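# Pull out nearest yellow rod and quarter-turn it

## Task

Using the yellow rod closest to right_arm: slide it outward until it will go no further, rotate it 90 degrees so the little figures on it end up horizontal, and finish with no part of either robot (camera cables included) in contact with that rod.

## Robot and tools

ROBOT. Two six-joint arms, left_arm and right_arm, each ending in a two-finger parallel gripper with a fisheye wrist camera (cam_left_wrist, cam_right_wrist, both 672x504). Calibrated base positions in the scene frame: left_arm (-0.028, +0.289, +0.027) m, right_arm (-0.040, -0.349, +0.007) m, both almost unrotated (tiny yaw only), with +z up.

FRAMES. Scene frame: origin at table-top height halfway between the arms, +x pointing out over the table, +z up, left_arm on the +y side (image left/right does not follow these names). Each arm's end_effector_position (m) and end_effector_quat_wxyz are given in that arm's own base frame and can be off by a few cm. On the gripper, +z runs along the fingers and the fingers close along y; the reported point sits between the pads roughly 1 cm behind the tips.

JOINT ORDER. Every row and every per-joint list uses: wrist pitch (joint4), shoulder (joint2), wrist yaw (joint5), wrist roll (joint6), elbow (joint3), waist (joint1). Stated ranges in rad: waist -2.618 to 3.054, shoulder 0.000 to 3.142, elbow 0.000 to 3.142, wrist pitch -1.571 to 1.571, wrist yaw -1.571 to 1.571, wrist roll -2.094 to 2.094; the true end may differ by up to 0.059.

A ROW is one flat list of 14 numbers, each in [-1, 1], covering both arms even if one stays still: left_arm's six joints in the order above, then its opening, then right_arm's six joints and opening. The joint numbers are scaled offsets, not poses: they add to the Joint targets as they stood when the current action (or move) began, not to the previous row. Scale: 1.0 = 2.224 rad for waist, shoulder and elbow, and 8.485 rad for the three wrist joints, so small numbers go a long way on the wrist. The opening is absolute: +1 fully open, -1 shut. Sending 0 for a joint keeps its target; sending 0 for the opening commands half-open, so resend the current opening to leave a gripper alone.

execute_actions(actions, cameras): actions is a list of actions; each action is a list of up to 15 rows, one per 1/30 s control step, and a short action repeats its last row to fill 0.5 s. An empty list just reports state. An action whose targets would pass a range end by more than 0.059 rad is rejected for both arms; a malformed first action rejects the call. cameras picks images: omitted/null/["all"] for all, [] for none.

move(target, speed, blend, opening_speed, blocking, cameras): target is one 14-number row or a list of up to 15 rows, every row an offset from the same starting Joint targets. speed (rad/s, 0.01 to 12.57, default 0.5) caps the joint with the longest way to go; one value or one per target. blend (rad) rounds corners in a list. opening_speed (at least 0.2 per second, on the -1..+1 scale) closes or opens gradually; use a low value on delicate parts. blocking=false returns after about 0.5 s while the move continues. All joints travel together and nothing avoids obstacles or the other arm.

wait(seconds 0 to 10) lets the scene run holding the last commands. stop() brakes a running move. zoom_image(camera, region=[x0, y0, x1, y1]) enlarges part of the newest image of cam_left_wrist or cam_right_wrist; pixels from the top-left, at most 504x504. read_manual(section="licences") prints licence texts only. finished_scene(scene) ends the current scene, given its number; it is final.

RESULTS. Joint positions and Joint velocities have one block per arm: six joints in the order above (rad, rad/s), then finger-pad gap (m; 0.094 fully open). "within noise" means an arm is still. Joint targets are what your next offsets start from. Tool commands shows each gripper's current command. grip_measured reads the opening on the command scale; empty it reads slightly wide, on a hard part somewhat narrower than the part, and since it tracks the command it shows no contact. Joint torques include the arm's own weight; numbers 2, 5 and 6 wrap at ±28 N m. Calls with actions also list joint positions at some steps. A move adds a "move:" line: done, off_target (still but over 0.035 rad from target), moving, held, or fault, plus limits=held if steps were withheld. "joint sent to its limit" means a joint reached its end; "joint command not followed" means the clearance check altered targets. MOTOR HOT warns at 75 °C; OVER-TEMPERATURE FAULT at 90 °C folds that arm and disables it.

MOTION LIMITS. Each target can lead its measured angle by at most 0.339 rad (big joints) or 2.2 rad (wrist), and targets placing the gripper over 200 mm from its current position are scaled back, so large offsets may need several actions. Very small turns may not start. The robot keeps holding your last command while you compose a reply.

AVOID. Dropping things, releasing moving parts, fast impacts, and pressing hard: contact force rises with speed and with how far the target lies beyond the contact. Never let the arms hit or squeeze each other, including one gripper closing on the other's fingers. Do not hold loads or a stretched arm, or push toward unreachable poses, for long, as motors heat. To end a push, or if an arm was dragged, command its targets back past its measured positions. A wrist camera cable resting on the rod counts as touching it, so withdraw fully at the end.

Each tool is called after ">>>" as name([rows], argument=value, ...), one row to a line, values as JSON.

## Session

>>> execute_actions(actions=[])

Scene clock: 0.00 s.
left_arm: end_effector_position=(+0.4007, +0.0076, +0.1253) grip_measured=+1.000 end_effector_quat_wxyz=(+0.625, -0.028, +0.778, +0.057) | right_arm: end_effector_position=(+0.3999, -0.0295, +0.1148) grip_measured=+1.000 end_effector_quat_wxyz=(+0.608, +0.063, +0.791, -0.024)
Joint names: [wrist pitch, shoulder, wrist yaw, wrist roll, elbow, waist]
Joint positions: left_arm=[0.966 1.539 -0.191 0.014 0.356 -0.068 0.094] | right_arm=[0.914 1.54 0.071 0.059 0.363 -0.045 0.094]
Joint velocities: within noise
Joint torques (N m): no reading
Heat: left arm: 47 °C; right arm: 43 °C.
Joint targets: left_arm=[0.959 1.536 -0.192 0.014 0.359 -0.068] | right_arm=[0.904 1.537 0.071 0.060 0.366 -0.045]
Tool commands: left_gripper/opening=+1.0 right_gripper/opening=+1.0

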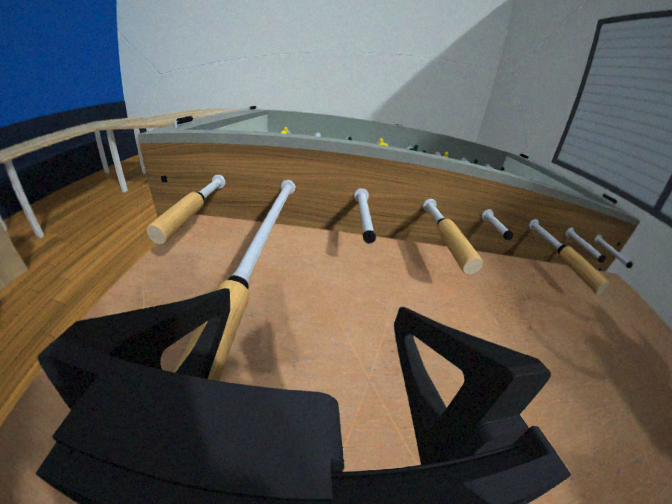

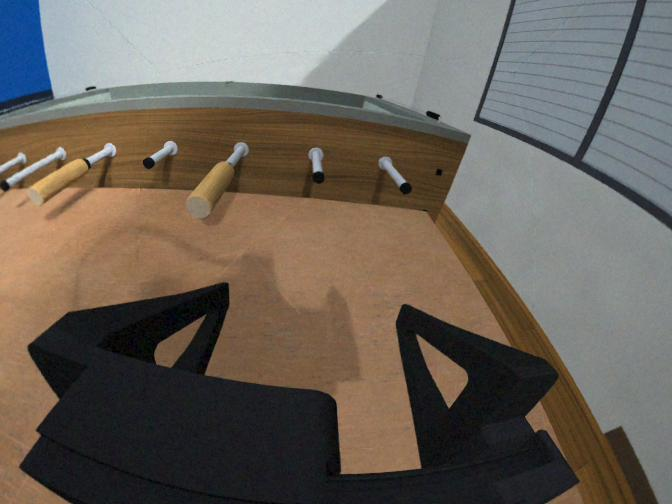

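>>> zoom_image(camera="cam_right_wrist", region=[130, 70, 470, 240])

>>> zoom_image(camera="cam_left_wrist", region=[140, 90, 650, 300])

Scaled by 1.482 from the camera's 672x504 image, which has a finer 960x720 frame.

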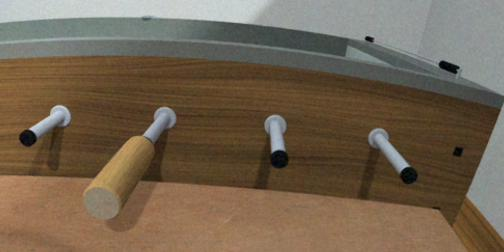

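Region (140, 90, 650, 300) is 510x210 pixels. A region can be at most 504 by 504 pixels.

>>> move(target=[0,0,0,0,0,0,1,0.0739,0.3563,0.0356,-0.0071,0.1945,0.1737,1], speed=0.7)

Scene clock: 80.90 s.
left_arm: end_effector_position=(+0.4007, +0.0076, +0.1253) grip_measured=+1.000 end_effector_quat_wxyz=(+0.625, -0.028, +0.778, +0.057) | right_arm: end_effector_position=(+0.4966, +0.1086, +0.0589) grip_measured=+1.000 end_effector_quat_wxyz=(+0.690, +0.006, +0.723, -0.016)
Joint names: [wrist pitch, shoulder, wrist yaw, wrist roll, elbow, waist]
Joint positions: left_arm=[0.966 1.539 -0.191 0.014 0.356 -0.068 0.094] | right_arm=[1.48 2.313 0.371 0.004 0.782 0.341 0.094]
Joint velocities: within noise
Joint torques (N m): left_arm=[1.86 -6.38 -0.04 0.01 5.34 -0.05] | right_arm=[2.17 -7.49 0.08 -0.01 4.67 0.08]
Heat: left arm: 46 °C; right arm: 44 °C.
Joint targets: left_arm=[0.959 1.536 -0.192 0.014 0.359 -0.068] | right_arm=[1.531 2.330 0.373 0.000 0.799 0.342]
move: off_target (right_arm); right_arm: the wrist pitch is farthest, 0.051 rad from its target
camera_calibration:
cam_right_wrist: T_world_to_cam=[[-0.0703976, -0.978369, 0.19452, 0.120483], [-0.445278, -0.143677, -0.88379, 0.321516], [0.892621, -0.148832, -0.425531, -0.284265], [0, 0, 0, 1]] pos_world=[0.405386, 0.121763, 0.139753]

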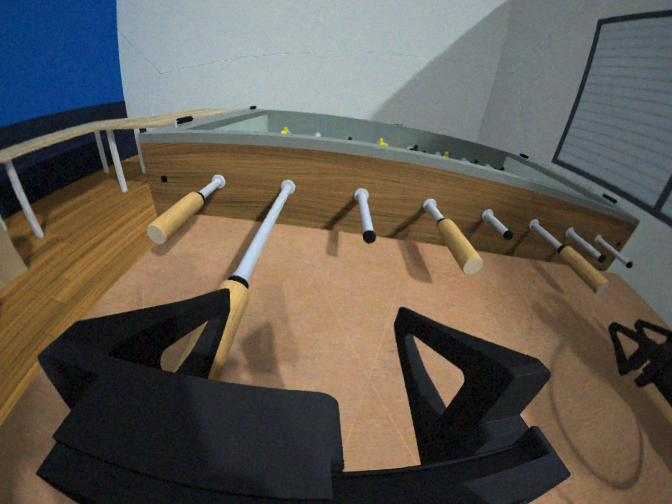

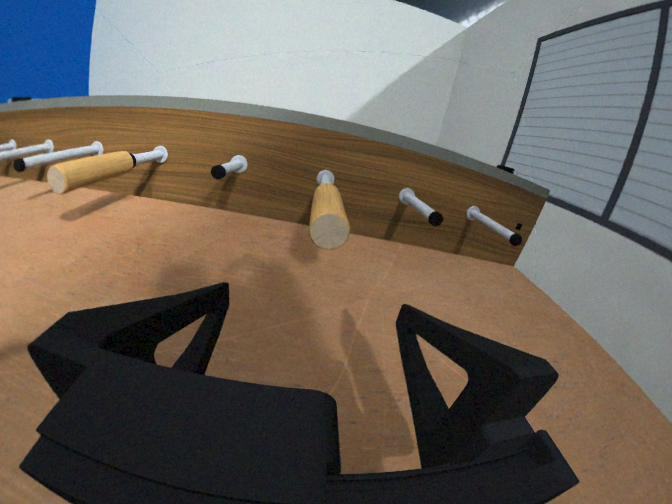

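>>> move(target=[0,0,0,0,0,0,1,-0.0165,0.0488,-0.0069,0,0.1343,-0.0281,1], cameras=["cam_right_wrist"])

Scene clock: 100.03 s.
left_arm: end_effector_position=(+0.4007, +0.0076, +0.1253) grip_measured=+1.000 end_effector_quat_wxyz=(+0.625, -0.028, +0.778, +0.057) | right_arm: end_effector_position=(+0.5642, +0.1066, +0.0865) grip_measured=+1.000 end_effector_quat_wxyz=(+0.729, +0.024, +0.684, -0.007)
Joint names: [wrist pitch, shoulder, wrist yaw, wrist roll, elbow, waist]
Joint positions: left_arm=[0.966 1.539 -0.191 0.014 0.356 -0.068 0.094] | right_arm=[1.4 2.412 0.33 0.003 1.079 0.286 0.094]
Joint velocities: within noise
Joint torques (N m): left_arm=[1.85 -6.35 -0.05 0.01 5.33 -0.06] | right_arm=[1.59 -8.36 -0.14 -0.04 5.85 -0.55]
Heat: left arm: 45 °C; right arm: 47 °C.
Joint targets: left_arm=[0.959 1.536 -0.192 0.014 0.359 -0.068] | right_arm=[1.391 2.438 0.315 0.000 1.097 0.279]
move: done
camera_calibration:
cam_right_wrist: T_world_to_cam=[[-0.10303, -0.983286, 0.15011, 0.140605], [-0.345627, -0.106119, -0.932352, 0.31965], [0.932699, -0.147942, -0.328917, -0.364179], [0, 0, 0, 1]] pos_world=[0.464636, 0.118298, 0.157136]
Images, in order (width x height): cam_right_wrist 672x504.

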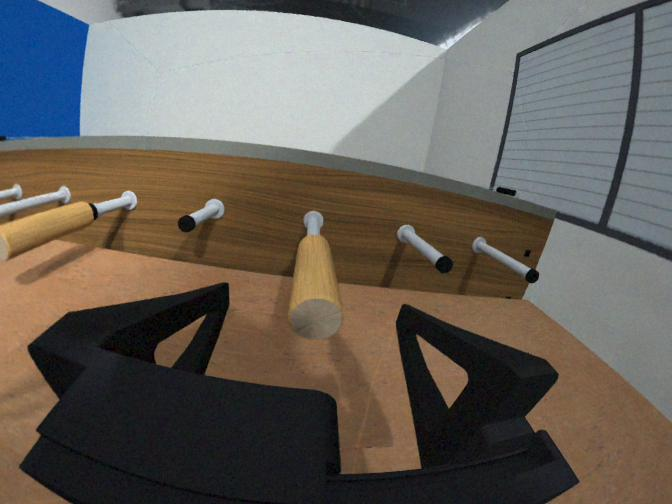

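>>> move(target=[0,0,0,0,0,0,1,-0.029,0.0585,-0.0059,0,0.1459,-0.0193,1], speed=0.4, cameras=["cam_right_wrist"])

Scene clock: 112.43 s.
left_arm: end_effector_position=(+0.4007, +0.0076, +0.1253) grip_measured=+1.000 end_effector_quat_wxyz=(+0.625, -0.028, +0.778, +0.057) | right_arm: end_effector_position=(+0.6287, +0.1062, +0.0747) grip_measured=+1.000 end_effector_quat_wxyz=(+0.713, +0.016, +0.701, -0.010)
Joint names: [wrist pitch, shoulder, wrist yaw, wrist roll, elbow, waist]
Joint positions: left_arm=[0.966 1.539 -0.191 0.014 0.356 -0.068 0.094] | right_arm=[1.16 2.54 0.281 0.003 1.399 0.243 0.094]
Joint velocities: within noise
Joint torques (N m): left_arm=[1.84 -6.34 -0.04 0.01 5.33 -0.06] | right_arm=[1.58 -9.72 -0.16 -0.03 7.17 -0.62]
Heat: left arm: 45 °C; right arm: 46 °C.
Joint targets: left_arm=[0.959 1.536 -0.192 0.014 0.359 -0.068] | right_arm=[1.145 2.569 0.265 0.000 1.422 0.236]
move: done
camera_calibration:
cam_right_wrist: T_world_to_cam=[[-0.0889692, -0.981615, 0.168869, 0.13824], [-0.387155, -0.122128, -0.913891, 0.357384], [0.917712, -0.146686, -0.369171, -0.416006], [0, 0, 0, 1]] pos_world=[0.532436, 0.118322, 0.149688]
Images, in order (width x height): cam_right_wrist 672x504.

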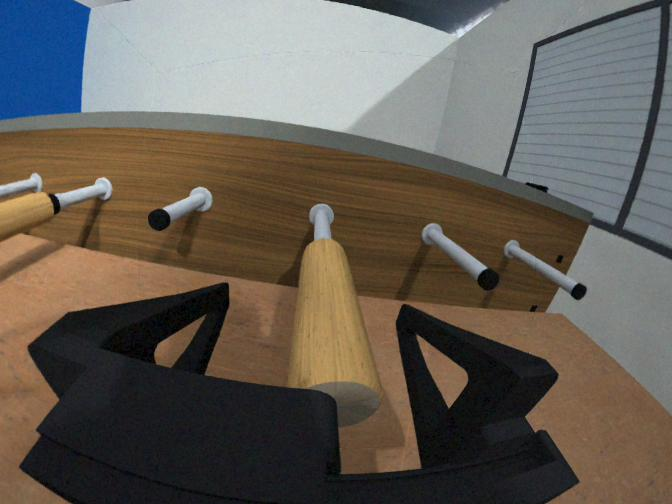

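>>> move(target=[0,0,0,0,0,0,1,0,0,0,0,0,-0.004,-0.9], opening_speed=0.7, cameras=["cam_right_wrist"])

Scene clock: 121.67 s.
left_arm: end_effector_position=(+0.4007, +0.0076, +0.1253) grip_measured=+1.000 end_effector_quat_wxyz=(+0.625, -0.028, +0.778, +0.057) | right_arm: end_effector_position=(+0.6297, +0.1014, +0.0745) grip_measured=-0.305 end_effector_quat_wxyz=(+0.713, +0.018, +0.701, -0.012)
Joint names: [wrist pitch, shoulder, wrist yaw, wrist roll, elbow, waist]
Joint positions: left_arm=[0.966 1.539 -0.191 0.014 0.356 -0.068 0.094] | right_arm=[1.159 2.54 0.277 0.003 1.399 0.235 0.033]
Joint velocities: within noise
Joint torques (N m): left_arm=[1.83 -6.34 -0.05 0.01 5.3 -0.05] | right_arm=[1.58 -9.72 -0.1 -0.04 7.19 -0.64]
Heat: left arm: 45 °C; right arm: 45 °C.
Joint targets: left_arm=[0.959 1.536 -0.192 0.014 0.359 -0.068] | right_arm=[1.145 2.569 0.264 0.000 1.422 0.227]
move: done
camera_calibration:
cam_right_wrist: T_world_to_cam=[[-0.0936785, -0.981112, 0.169245, 0.136558], [-0.388804, -0.120443, -0.913414, 0.357724], [0.916545, -0.15137, -0.370178, -0.41642], [0, 0, 0, 1]] pos_world=[0.533545, 0.11403, 0.149489]
Images, in order (width x height): cam_right_wrist 672x504.

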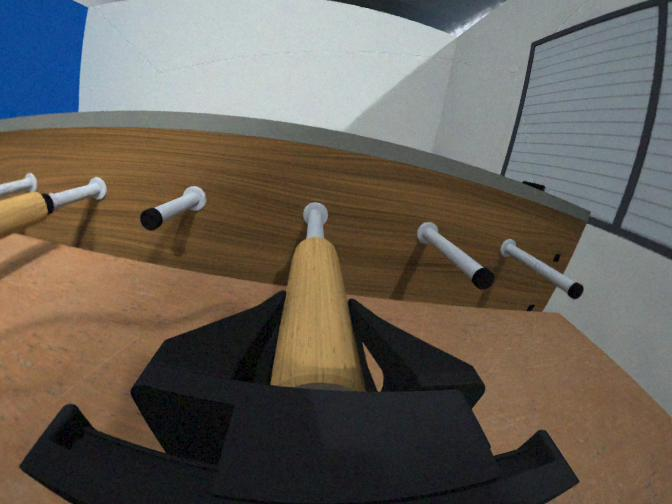

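>>> move(target=[0,0,0,0,0,0,1,0,0,0,-0.187,0,0,-0.9], speed=1.2)

Scene clock: 130.97 s.
left_arm: end_effector_position=(+0.4007, +0.0076, +0.1253) grip_measured=+1.000 end_effector_quat_wxyz=(+0.625, -0.028, +0.778, +0.057) | right_arm: end_effector_position=(+0.6295, +0.1016, +0.0767) grip_measured=-0.306 end_effector_quat_wxyz=(+0.500, -0.479, +0.503, -0.517)
Joint names: [wrist pitch, shoulder, wrist yaw, wrist roll, elbow, waist]
Joint positions: left_arm=[0.966 1.539 -0.191 0.014 0.356 -0.068 0.094] | right_arm=[1.182 2.547 0.276 -1.573 1.4 0.235 0.033]
Joint velocities: within noise
Joint torques (N m): left_arm=[1.84 -6.34 -0.04 0.01 5.34 -0.08] | right_arm=[1.38 -10.21 -0.09 -0.06 7.04 -0.64]
Heat: left arm: 45 °C; right arm: 45 °C.
Joint targets: left_arm=[0.959 1.536 -0.192 0.014 0.359 -0.068] | right_arm=[1.145 2.569 0.264 -1.587 1.422 0.227]
move: off_target (right_arm); right_arm: the wrist pitch is farthest, 0.037 rad from its target
camera_calibration:
cam_right_wrist: T_world_to_cam=[[-0.0760492, 0.173862, 0.981829, -0.0543545], [-0.440435, -0.889269, 0.123357, 0.390818], [0.894558, -0.423051, 0.144203, -0.413479], [0, 0, 0, 1]] pos_world=[0.537877, 0.18207, 0.0647816]

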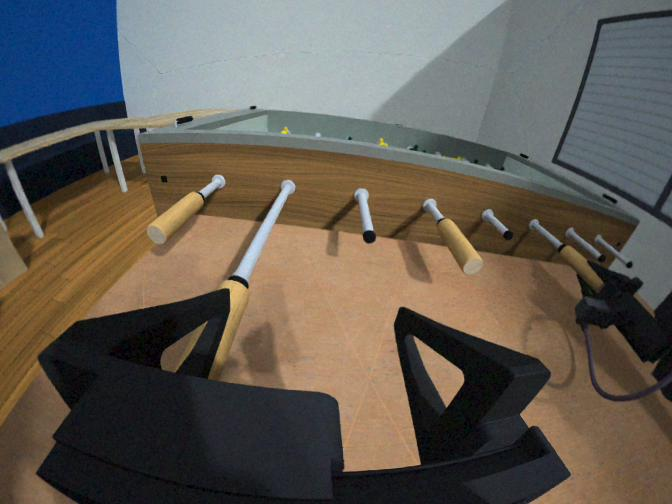

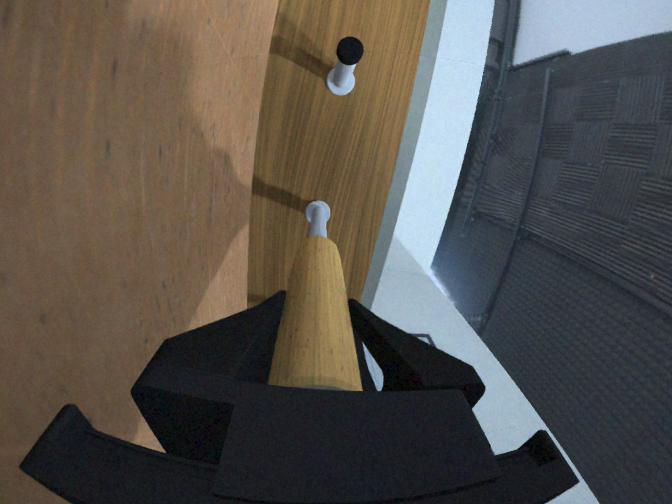

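>>> move([
  [0,0,0,0,0,0,1,0.0192,-0.0608,0.0332,-0.187,-0.1334,0.0532,-0.9],
  [0,0,0,0,0,0,1,0.0312,-0.0858,0.0815,-0.187,-0.2041,0.1251,-0.9],
], blend=0.05)

target 1 of 2 would take right_arm's wrist roll more than 0.059 radians past the lower end of its range (-2.094 radians), so nothing of the call was run. Give that joint a number nearer 0 in that row, or first move the joint away from that end.
Scene clock: 156.70 s.
left_arm: end_effector_position=(+0.4007, +0.0076, +0.1253) grip_measured=+1.000 end_effector_quat_wxyz=(+0.625, -0.028, +0.778, +0.057) | right_arm: end_effector_position=(+0.6295, +0.1016, +0.0767) grip_measured=-0.306 end_effector_quat_wxyz=(+0.500, -0.479, +0.503, -0.517)
Joint names: [wrist pitch, shoulder, wrist yaw, wrist roll, elbow, waist]
Joint positions: left_arm=[0.966 1.539 -0.191 0.014 0.356 -0.068 0.094] | right_arm=[1.182 2.547 0.276 -1.574 1.4 0.235 0.033]
Joint velocities: within noise
Joint torques (N m): left_arm=[1.84 -6.31 -0.05 0.01 5.39 -0.08] | right_arm=[1.38 -10.21 -0.09 -0.13 7.04 -0.62]
Heat: left arm: 45 °C; right arm: 44 °C.
Joint targets: left_arm=[0.959 1.536 -0.192 0.014 0.359 -0.068] | right_arm=[1.145 2.569 0.264 -1.587 1.422 0.227]
Tool commands: left_gripper/opening=+1.0 right_gripper/opening=-0.9

Roll displacement should be 0.

>>> move([
  [0,0,0,0,0,0,1,0.0192,-0.0608,0.0332,0,-0.1334,0.0532,-0.9],
  [0,0,0,0,0,0,1,0.0312,-0.0858,0.0815,0,-0.2041,0.1251,-0.9],
], blend=0.05)

Scene clock: 170.17 s.
left_arm: end_effector_position=(+0.4007, +0.0076, +0.1253) grip_measured=+1.000 end_effector_quat_wxyz=(+0.625, -0.028, +0.778, +0.057) | right_arm: end_effector_position=(+0.4998, +0.1050, +0.0688) grip_measured=-0.306 end_effector_quat_wxyz=(+0.382, -0.378, +0.595, -0.598)
Joint names: [wrist pitch, shoulder, wrist yaw, wrist roll, elbow, waist]
Joint positions: left_arm=[0.966 1.539 -0.191 0.014 0.356 -0.068 0.094] | right_arm=[1.415 2.391 0.923 -1.578 0.987 0.487 0.033]
Joint velocities: within noise
Joint torques (N m): left_arm=[1.84 -6.38 -0.04 0.01 5.33 -0.05] | right_arm=[1.46 -10.82 0.4 -0.1 2.51 1.69]
Heat: left arm: 45 °C; right arm: 44 °C.
Joint targets: left_arm=[0.959 1.536 -0.192 0.014 0.359 -0.068] | right_arm=[1.410 2.378 0.956 -1.587 0.968 0.505]
move: done
camera_calibration:
cam_right_wrist: T_world_to_cam=[[0.0244253, 0.183495, 0.982717, -0.108352], [-0.744846, -0.652316, 0.140315, 0.46374], [0.666789, -0.7354, 0.120743, -0.146573], [0, 0, 0, 1]] pos_world=[0.445795, 0.214597, 0.0591075]

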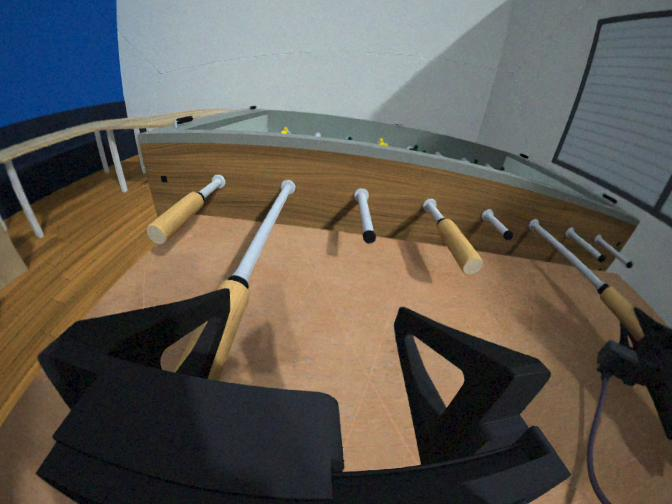

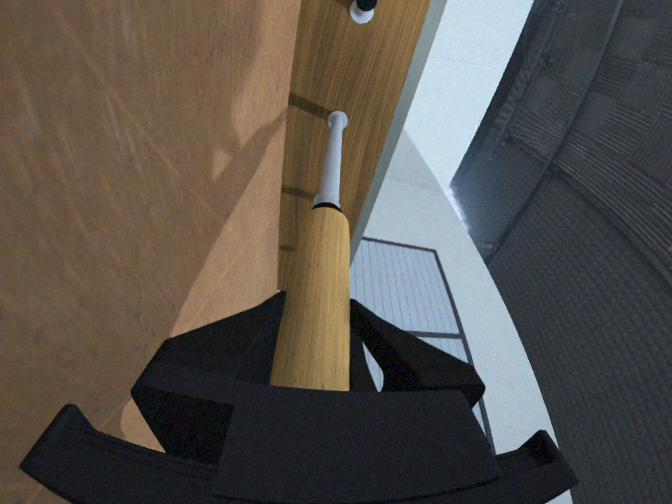

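>>> move([
  [0,0,0,0,0,0,1,0.0065,-0.0117,0.0393,0,-0.0361,0.0602,-0.9],
  [0,0,0,0,0,0,1,0.0158,-0.026,0.0596,0,-0.0861,0.1062,-0.9],
], blend=0.03, speed=0.3)

Scene clock: 178.67 s.
left_arm: end_effector_position=(+0.4007, +0.0076, +0.1253) grip_measured=+1.000 end_effector_quat_wxyz=(+0.625, -0.028, +0.778, +0.057) | right_arm: end_effector_position=(+0.4909, +0.1087, +0.0725) grip_measured=-0.306 end_effector_quat_wxyz=(+0.368, -0.374, +0.601, -0.603)
Joint names: [wrist pitch, shoulder, wrist yaw, wrist roll, elbow, waist]
Joint positions: left_arm=[0.966 1.539 -0.191 0.014 0.356 -0.068 0.094] | right_arm=[1.389 2.367 0.983 -1.578 0.975 0.515 0.033]
Joint velocities: within noise
Joint torques (N m): left_arm=[1.84 -6.34 -0.05 0.01 5.37 -0.06] | right_arm=[2.89 -13.59 5.3 -0.09 -11.28 20.25]
Heat: left arm: 44 °C; right arm: 45 °C.
Joint targets: left_arm=[0.959 1.536 -0.192 0.014 0.359 -0.068] | right_arm=[1.544 2.320 1.462 -1.587 0.777 0.742]
move: off_target (right_arm); right_arm: the wrist yaw is farthest, 0.479 rad from its target
camera_calibration:
cam_right_wrist: T_world_to_cam=[[0.041366, 0.188423, 0.981216, -0.121279], [-0.763209, -0.62784, 0.152739, 0.464549], [0.644827, -0.755191, 0.117834, -0.125156], [0, 0, 0, 1]] pos_world=[0.440269, 0.219998, 0.0627936]

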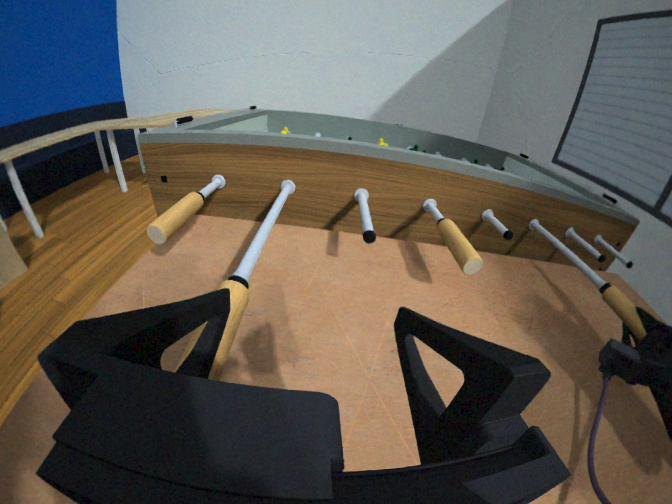

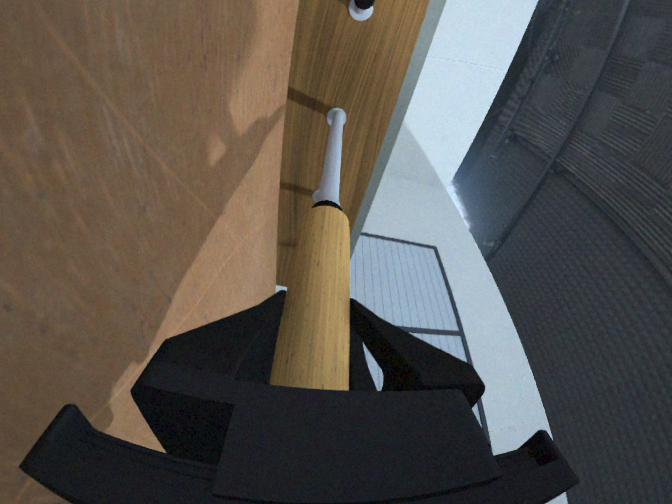

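>>> move(target=[0,0,0,0,0,0,1,-0.0183,0.0211,-0.0555,0,0.085,-0.095,-0.9], cameras=[])

>>> move(target=[0,0,0,0,0,0,1,0,0,0,0,0,0,0.3], opening_speed=0.8)

Scene clock: 192.63 s.
left_arm: end_effector_position=(+0.4007, +0.0076, +0.1253) grip_measured=+1.000 end_effector_quat_wxyz=(+0.625, -0.028, +0.778, +0.057) | right_arm: end_effector_position=(+0.4962, +0.1064, +0.0725) grip_measured=-0.306 end_effector_quat_wxyz=(+0.374, -0.377, +0.600, -0.599)
Joint names: [wrist pitch, shoulder, wrist yaw, wrist roll, elbow, waist]
Joint positions: left_arm=[0.966 1.539 -0.191 0.014 0.356 -0.068 0.094] | right_arm=[1.381 2.367 0.95 -1.568 0.98 0.499 0.033]
Joint velocities: within noise
Joint torques (N m): left_arm=[1.83 -6.34 -0.04 0.01 5.31 -0.03] | right_arm=[1.56 -9.65 0.5 -0.2 2.86 2.85]
Heat: left arm: 44 °C; right arm: 49 °C.
Joint targets: left_arm=[0.959 1.536 -0.192 0.014 0.359 -0.068] | right_arm=[1.388 2.367 0.991 -1.587 0.965 0.530]
move: off_target (right_arm); right_arm: the wrist yaw is farthest, 0.041 rad from its target
No camera images: "cameras" was empty.

Scene clock: 194.37 s.
left_arm: end_effector_position=(+0.4007, +0.0076, +0.1253) grip_measured=+1.000 end_effector_quat_wxyz=(+0.625, -0.028, +0.778, +0.057) | right_arm: end_effector_position=(+0.4897, +0.1145, +0.0699) grip_measured=+0.298 end_effector_quat_wxyz=(+0.361, -0.386, +0.597, -0.603)
Joint names: [wrist pitch, shoulder, wrist yaw, wrist roll, elbow, waist]
Joint positions: left_arm=[0.966 1.539 -0.191 0.014 0.356 -0.068 0.094] | right_arm=[1.37 2.367 0.985 -1.589 0.978 0.527 0.061]
Joint velocities: within noise
Joint torques (N m): left_arm=[1.84 -6.37 -0.04 0.01 5.33 -0.06] | right_arm=[1.65 -9.62 0.11 0.02 3.03 0.27]
Heat: left arm: 44 °C; right arm: 49 °C.
Joint targets: left_arm=[0.959 1.536 -0.192 0.014 0.359 -0.068] | right_arm=[1.388 2.367 0.991 -1.587 0.966 0.530]
move: done
camera_calibration:
cam_right_wrist: T_world_to_cam=[[0.0583339, 0.206519, 0.976702, -0.129792], [-0.753965, -0.632143, 0.178695, 0.461809], [0.654319, -0.746824, 0.118833, -0.125411], [0, 0, 0, 1]] pos_world=[0.437818, 0.225073, 0.0591484]

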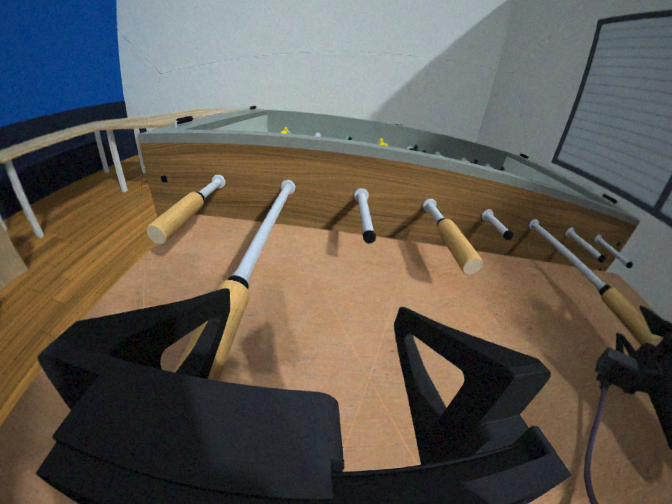

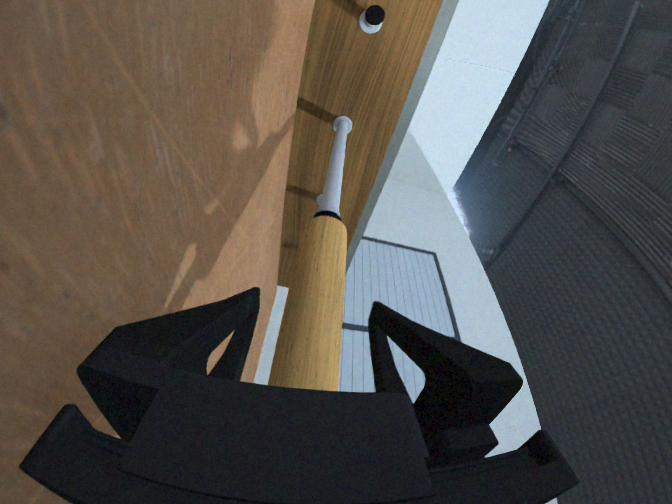

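>>> move(target=[0,0,0,0,0,0,1,0,0,0,0,0,0.15,0.3])

>>> finished_scene(scene=1)

Scene clock: 202.10 s.
left_arm: end_effector_position=(+0.4007, +0.0076, +0.1253) grip_measured=+1.000 end_effector_quat_wxyz=(+0.625, -0.028, +0.778, +0.057) | right_arm: end_effector_position=(+0.4234, +0.2702, +0.0699) grip_measured=+0.298 end_effector_quat_wxyz=(+0.457, -0.479, +0.525, -0.535)
Joint names: [wrist pitch, shoulder, wrist yaw, wrist roll, elbow, waist]
Joint positions: left_arm=[0.966 1.539 -0.191 0.014 0.356 -0.068 0.094] | right_arm=[1.37 2.367 0.991 -1.589 0.978 0.867 0.061]
Joint velocities: within noise
Joint torques (N m): left_arm=[1.83 -6.37 -0.04 0.02 5.31 -0.05] | right_arm=[1.64 -9.62 0.06 0.03 3.03 -0.29]
Heat: left arm: 44 °C; right arm: 48 °C.
Joint targets: left_arm=[0.959 1.536 -0.192 0.014 0.359 -0.068] | right_arm=[1.388 2.367 0.991 -1.587 0.966 0.864]
move: done
camera_calibration:
cam_right_wrist: T_world_to_cam=[[-0.0127232, 0.214287, 0.976688, -0.130102], [-0.504927, -0.844462, 0.178699, 0.462161], [0.863068, -0.490882, 0.118944, -0.123307], [0, 0, 0, 1]] pos_world=[0.338124, 0.357627, 0.0591481]

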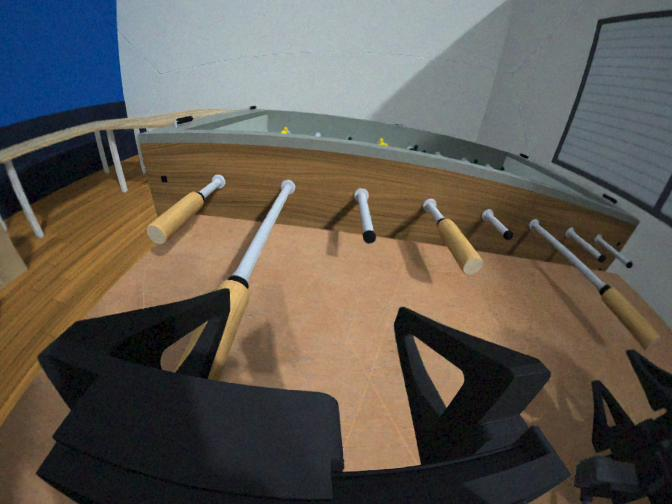

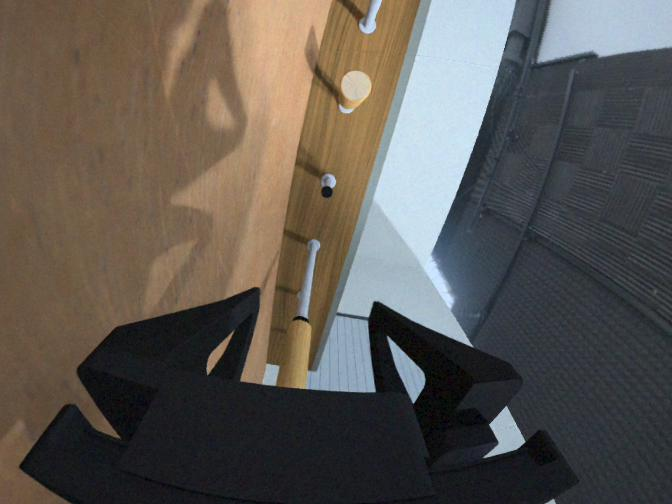

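The scene is finished: the task was done.


## Next scene

The same job, from a new start.

>>> execute_actions(actions=[])

Scene clock: 0.00 s.
left_arm: end_effector_position=(+0.3899, -0.0004, +0.1147) grip_measured=+1.000 end_effector_quat_wxyz=(+0.609, -0.026, +0.793, +0.006) | right_arm: end_effector_position=(+0.3960, -0.0474, +0.1154) grip_measured=+1.000 end_effector_quat_wxyz=(+0.595, +0.094, +0.794, -0.086)
Joint names: [wrist pitch, shoulder, wrist yaw, wrist roll, elbow, waist]
Joint positions: left_arm=[0.911 1.495 -0.08 -0.043 0.322 -0.04 0.094] | right_arm=[0.848 1.518 0.234 0.044 0.38 -0.018 0.094]
Joint velocities: within noise
Joint torques (N m): no reading
Heat: left arm: 43 °C; right arm: 40 °C.
Joint targets: left_arm=[0.899 1.493 -0.081 -0.042 0.324 -0.040] | right_arm=[0.837 1.515 0.234 0.045 0.383 -0.018]
Tool commands: left_gripper/opening=+1.0 right_gripper/opening=+1.0
camera_calibration:
cam_left_wrist: T_world_to_cam=[[0.0222135, -0.980285, 0.196335, -0.0420869], [-0.593611, -0.170951, -0.786385, 0.357186], [0.804446, -0.0990782, -0.585705, -0.125405], [0, 0, 0, 1]] pos_world=[0.313846, 0.00737939, 0.215698]
cam_right_wrist: T_world_to_cam=[[-0.244005, -0.947103, 0.208463, 0.0183839], [-0.655393, 0.00260904, -0.755284, 0.379511], [0.714788, -0.320918, -0.621361, -0.108823], [0, 0, 0, 1]] pos_world=[0.331, -0.0185021, 0.215188]

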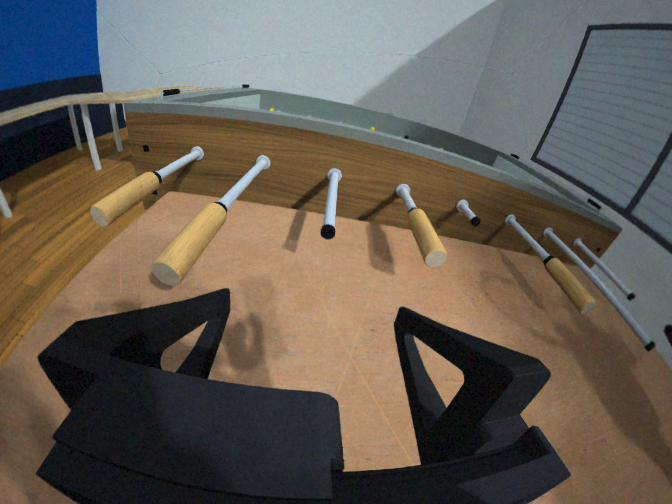

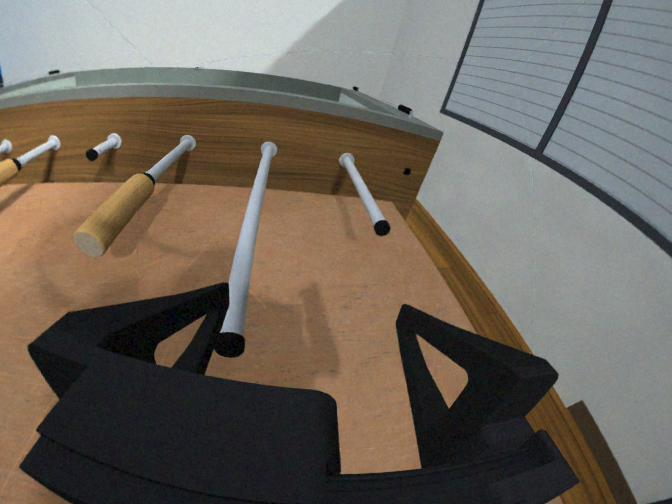

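>>> move([
  [0,0,0,0,0,0,1,0.0781,0.3087,0.0347,-0.0053,0.1736,0.2233,0.5],
  [0,0,0,0,0,0,1,0.0843,0.3672,0.0347,-0.0053,0.178,0.2233,0.5],
], speed=0.8, opening_speed=1, cameras=["cam_right_wrist"])

Scene clock: 38.63 s.
left_arm: end_effector_position=(+0.3899, -0.0004, +0.1147) grip_measured=+1.000 end_effector_quat_wxyz=(+0.609, -0.026, +0.793, +0.006) | right_arm: end_effector_position=(+0.4735, +0.1475, +0.0517) grip_measured=+0.502 end_effector_quat_wxyz=(+0.684, +0.005, +0.729, -0.027)
Joint names: [wrist pitch, shoulder, wrist yaw, wrist roll, elbow, waist]
Joint positions: left_arm=[0.911 1.495 -0.08 -0.043 0.322 -0.04 0.094] | right_arm=[1.482 2.32 0.526 0.004 0.766 0.481 0.071]
Joint velocities: within noise
Joint torques (N m): left_arm=[1.88 -5.81 -0.03 0.01 5.3 -0.06] | right_arm=[2.39 -7.91 0.13 -0.04 4.04 -0.18]
Heat: left arm: 42 °C; right arm: 41 °C.
Joint targets: left_arm=[0.899 1.493 -0.081 -0.042 0.324 -0.040] | right_arm=[1.553 2.332 0.529 0.000 0.779 0.479]
move: off_target (right_arm); right_arm: the wrist pitch is farthest, 0.071 rad from its target
camera_calibration:
cam_right_wrist: T_world_to_cam=[[-0.0805239, -0.973845, 0.212467, 0.161436], [-0.461836, -0.152445, -0.873767, 0.318977], [0.883303, -0.168484, -0.437481, -0.252948], [0, 0, 0, 1]] pos_world=[0.383745, 0.163223, 0.133752]
Images, in order (width x height): cam_right_wrist 672x504.

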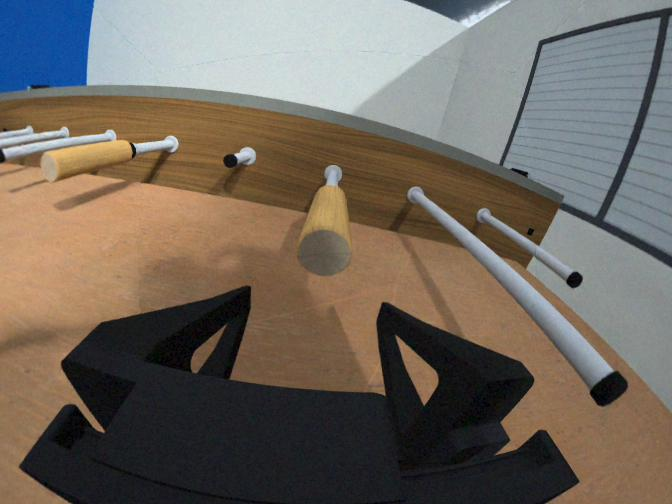

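>>> move(target=[0,0,0,0,0,0,1,-0.0251,0.0501,-0.0084,0,0.1446,-0.0396,0.5], cameras=["cam_right_wrist"])

Scene clock: 51.67 s.
left_arm: end_effector_position=(+0.3899, -0.0004, +0.1147) grip_measured=+1.000 end_effector_quat_wxyz=(+0.609, -0.026, +0.793, +0.006) | right_arm: end_effector_position=(+0.5497, +0.1433, +0.0736) grip_measured=+0.502 end_effector_quat_wxyz=(+0.713, +0.031, +0.701, -0.023)
Joint names: [wrist pitch, shoulder, wrist yaw, wrist roll, elbow, waist]
Joint positions: left_arm=[0.911 1.495 -0.08 -0.043 0.322 -0.04 0.094] | right_arm=[1.353 2.417 0.472 0.004 1.082 0.396 0.071]
Joint velocities: within noise
Joint torques (N m): left_arm=[1.89 -5.75 -0.03 0.02 5.29 -0.05] | right_arm=[1.57 -8.47 -0.13 -0.04 5.75 -0.46]
Heat: left arm: 42 °C; right arm: 45 °C.
Joint targets: left_arm=[0.899 1.493 -0.081 -0.042 0.324 -0.040] | right_arm=[1.339 2.443 0.457 0.000 1.101 0.391]
move: done
camera_calibration:
cam_right_wrist: T_world_to_cam=[[-0.126054, -0.978137, 0.165406, 0.187929], [-0.392855, -0.103884, -0.913714, 0.330709], [0.91092, -0.180158, -0.371171, -0.329751], [0, 0, 0, 1]] pos_world=[0.453987, 0.158768, 0.148694]
Images, in order (width x height): cam_right_wrist 672x504.

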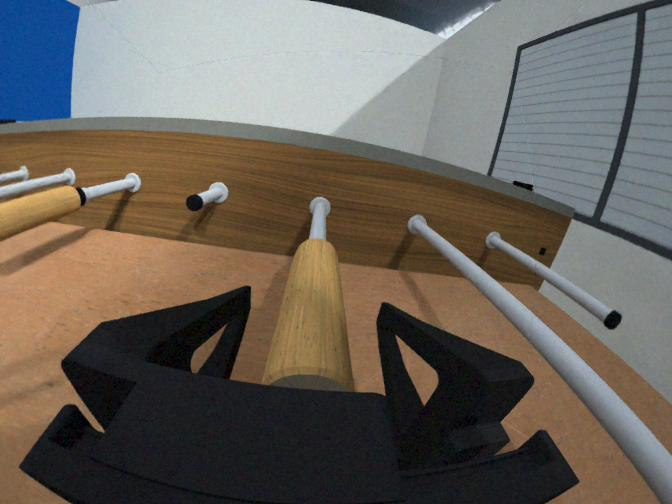

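>>> move([
  [0,0,0,0,0,0,1,0,0,0,0,0,0,-0.9],
  [0,0,0,0,0,0,1,0,0,0,-0.187,0,0,-0.9],
  [0,0,0,0,0,0,1,0.0066,-0.0254,0.0283,-0.187,-0.0492,0.0477,-0.9],
  [0,0,0,0,0,0,1,0.0141,-0.0396,0.0611,-0.187,-0.092,0.1052,-0.9],
], speed=[0.5,1.2,0.4,0.25], blend=[0,0,0.03,0], opening_speed=0.8)

Scene clock: 68.27 s.
left_arm: end_effector_position=(+0.3899, -0.0004, +0.1147) grip_measured=+1.000 end_effector_quat_wxyz=(+0.609, -0.026, +0.793, +0.006) | right_arm: end_effector_position=(+0.4698, +0.1531, +0.0681) grip_measured=-0.308 end_effector_quat_wxyz=(+0.411, -0.411, +0.574, -0.577)
Joint names: [wrist pitch, shoulder, wrist yaw, wrist roll, elbow, waist]
Joint positions: left_arm=[0.911 1.495 -0.08 -0.043 0.322 -0.04 0.094] | right_arm=[1.459 2.368 0.939 -1.579 0.916 0.608 0.033]
Joint velocities: within noise
Joint torques (N m): left_arm=[1.89 -5.76 -0.04 0 5.38 -0.08] | right_arm=[1.52 -10.51 0.44 -0.08 2.07 1.48]
Heat: left arm: 42 °C; right arm: 44 °C.
Joint targets: left_arm=[0.899 1.493 -0.081 -0.042 0.324 -0.040] | right_arm=[1.459 2.355 0.976 -1.587 0.896 0.625]
move: off_target (right_arm); right_arm: the wrist yaw is farthest, 0.036 rad from its target
camera_calibration:
cam_left_wrist: T_world_to_cam=[[0.0222135, -0.980285, 0.196335, -0.0420869], [-0.593611, -0.170951, -0.786385, 0.357186], [0.804446, -0.0990782, -0.585705, -0.125405], [0, 0, 0, 1]] pos_world=[0.313846, 0.00737939, 0.215698]
cam_right_wrist: T_world_to_cam=[[0.00843821, 0.188157, 0.982103, -0.108924], [-0.671975, -0.726257, 0.144914, 0.449678], [0.740526, -0.661171, 0.120308, -0.137076], [0, 0, 0, 1]] pos_world=[0.404599, 0.256446, 0.0583008]

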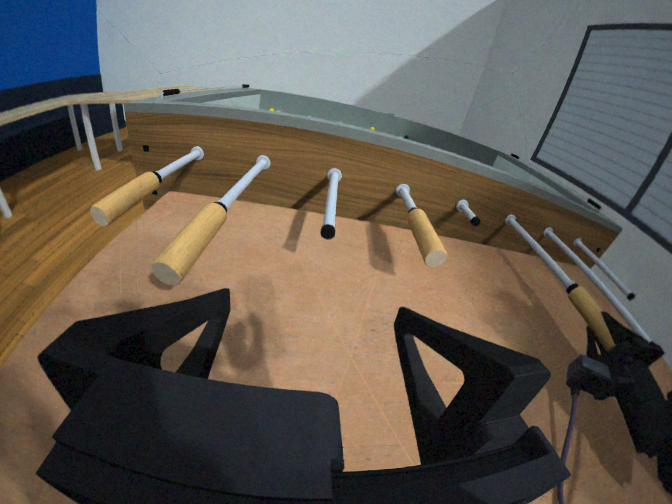

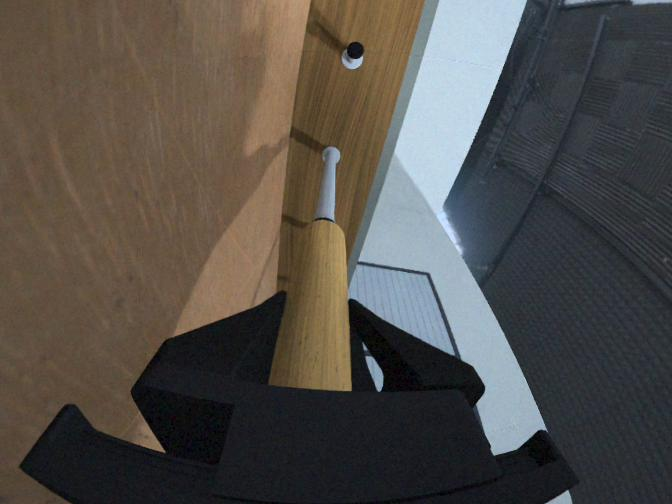

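>>> move(target=[0,0,0,0,0,0,1,0,0,0.0387,0,0,0.0576,-0.9], speed=0.35, cameras=["cam_right_wrist"])

Scene clock: 74.47 s.
left_arm: end_effector_position=(+0.3899, -0.0004, +0.1147) grip_measured=+1.000 end_effector_quat_wxyz=(+0.609, -0.026, +0.793, +0.006) | right_arm: end_effector_position=(+0.4660, +0.1526, +0.0697) grip_measured=-0.308 end_effector_quat_wxyz=(+0.381, -0.391, +0.590, -0.594)
Joint names: [wrist pitch, shoulder, wrist yaw, wrist roll, elbow, waist]
Joint positions: left_arm=[0.911 1.495 -0.08 -0.043 0.322 -0.04 0.094] | right_arm=[1.408 2.368 1.05 -1.582 0.955 0.635 0.033]
Joint velocities: within noise
Joint torques (N m): left_arm=[1.88 -5.75 -0.04 0.02 5.33 -0.09] | right_arm=[1.93 -10.7 2.83 -0.05 -0.55 10.54]
Heat: left arm: 42 °C; right arm: 44 °C.
Joint targets: left_arm=[0.899 1.493 -0.081 -0.042 0.324 -0.040] | right_arm=[1.459 2.355 1.304 -1.587 0.896 0.753]
move: off_target (right_arm); right_arm: the wrist yaw is farthest, 0.254 rad from its target
camera_calibration:
cam_right_wrist: T_world_to_cam=[[0.0352526, 0.195704, 0.980029, -0.123904], [-0.72874, -0.666025, 0.159213, 0.462835], [0.683882, -0.719799, 0.119138, -0.0993787], [0, 0, 0, 1]] pos_world=[0.409618, 0.260975, 0.0595798]
Images, in order (width x height): cam_right_wrist 672x504.

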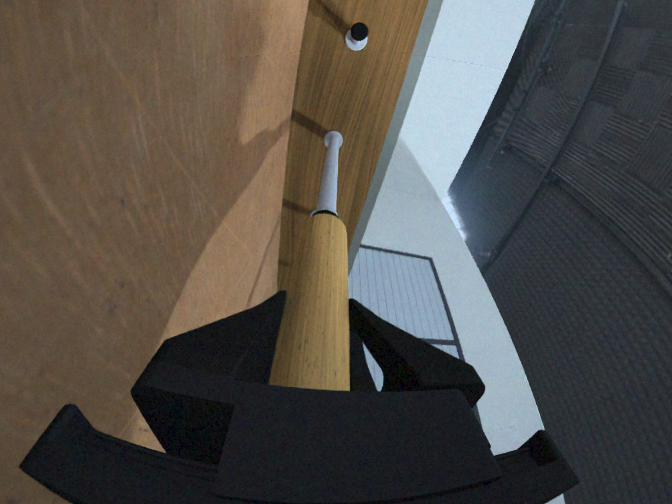

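>>> move([
  [0,0,0,0,0,0,1,-0.0046,0.0022,-0.0285,0,0.0175,-0.0455,-0.9],
  [0,0,0,0,0,0,1,-0.0046,0.0022,-0.0285,0,0.0175,-0.0455,0.3],
], opening_speed=0.8, cameras=["cam_right_wrist"])

>>> move(target=[0,0,0,0,0,0,1,0,0,0,0,0,0.135,0.3])

Scene clock: 82.60 s.
left_arm: end_effector_position=(+0.3899, -0.0004, +0.1147) grip_measured=+1.000 end_effector_quat_wxyz=(+0.609, -0.026, +0.793, +0.006) | right_arm: end_effector_position=(+0.4628, +0.1557, +0.0673) grip_measured=+0.298 end_effector_quat_wxyz=(+0.377, -0.398, +0.588, -0.595)
Joint names: [wrist pitch, shoulder, wrist yaw, wrist roll, elbow, waist]
Joint positions: left_arm=[0.911 1.495 -0.08 -0.043 0.322 -0.04 0.094] | right_arm=[1.402 2.368 1.056 -1.587 0.949 0.646 0.061]
Joint velocities: within noise
Joint torques (N m): left_arm=[1.88 -5.75 -0.03 0.02 5.33 -0.06] | right_arm=[1.63 -10.21 0.13 0.02 2.62 0.55]
Heat: left arm: 42 °C; right arm: 44 °C.
Joint targets: left_arm=[0.899 1.493 -0.081 -0.042 0.324 -0.040] | right_arm=[1.420 2.360 1.062 -1.587 0.935 0.652]
move: done
camera_calibration:
cam_right_wrist: T_world_to_cam=[[0.0454318, 0.207382, 0.977205, -0.128397], [-0.723824, -0.667351, 0.175276, 0.459829], [0.688488, -0.715287, 0.119789, -0.0974931], [0, 0, 0, 1]] pos_world=[0.405791, 0.263759, 0.0565518]
Images, in order (width x height): cam_right_wrist 672x504.

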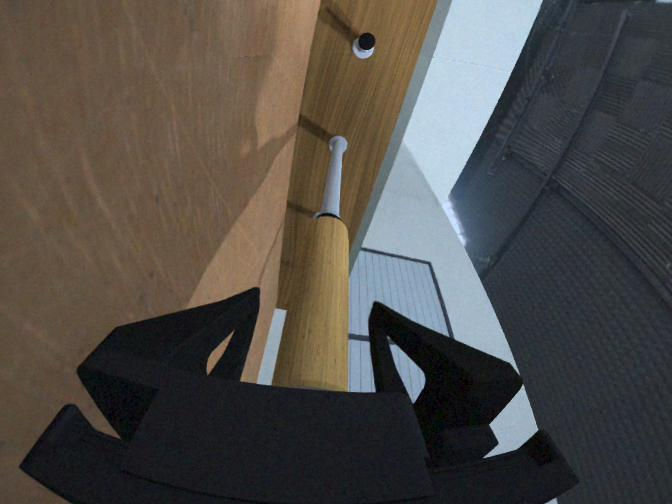

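Scene clock: 83.63 s.
left_arm: end_effector_position=(+0.3899, -0.0004, +0.1147) grip_measured=+1.000 end_effector_quat_wxyz=(+0.609, -0.026, +0.793, +0.006) | right_arm: end_effector_position=(+0.3937, +0.2878, +0.0673) grip_measured=+0.298 end_effector_quat_wxyz=(+0.462, -0.482, +0.521, -0.531)
Joint names: [wrist pitch, shoulder, wrist yaw, wrist roll, elbow, waist]
Joint positions: left_arm=[0.911 1.495 -0.08 -0.043 0.322 -0.04 0.094] | right_arm=[1.402 2.368 1.062 -1.587 0.949 0.954 0.061]
Joint velocities: within noise
Joint torques (N m): left_arm=[1.87 -5.78 -0.03 0.03 5.31 -0.09] | right_arm=[1.62 -10.21 0.07 0.01 2.61 -0.14]
Heat: left arm: 42 °C; right arm: 44 °C.
Joint targets: left_arm=[0.899 1.493 -0.081 -0.042 0.324 -0.040] | right_arm=[1.420 2.360 1.062 -1.587 0.935 0.952]
move: done
camera_calibration:
cam_left_wrist: T_world_to_cam=[[0.0222135, -0.980285, 0.196335, -0.0420869], [-0.593611, -0.170951, -0.786385, 0.357186], [0.804446, -0.0990782, -0.585705, -0.125405], [0, 0, 0, 1]] pos_world=[0.313846, 0.00737939, 0.215698]
cam_right_wrist: T_world_to_cam=[[-0.0184952, 0.211559, 0.97719, -0.128688], [-0.492118, -0.852697, 0.175292, 0.459995], [0.870332, -0.477651, 0.119883, -0.0953614], [0, 0, 0, 1]] pos_world=[0.306988, 0.373912, 0.0565515]

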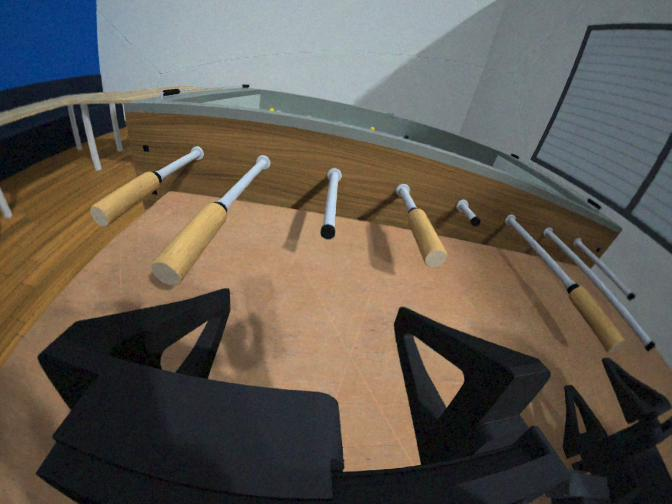

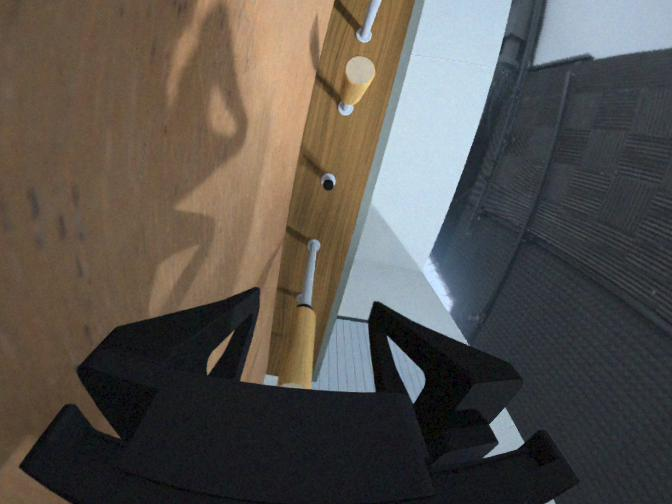

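>>> finished_scene(scene=2)

The scene is finished: the task was done.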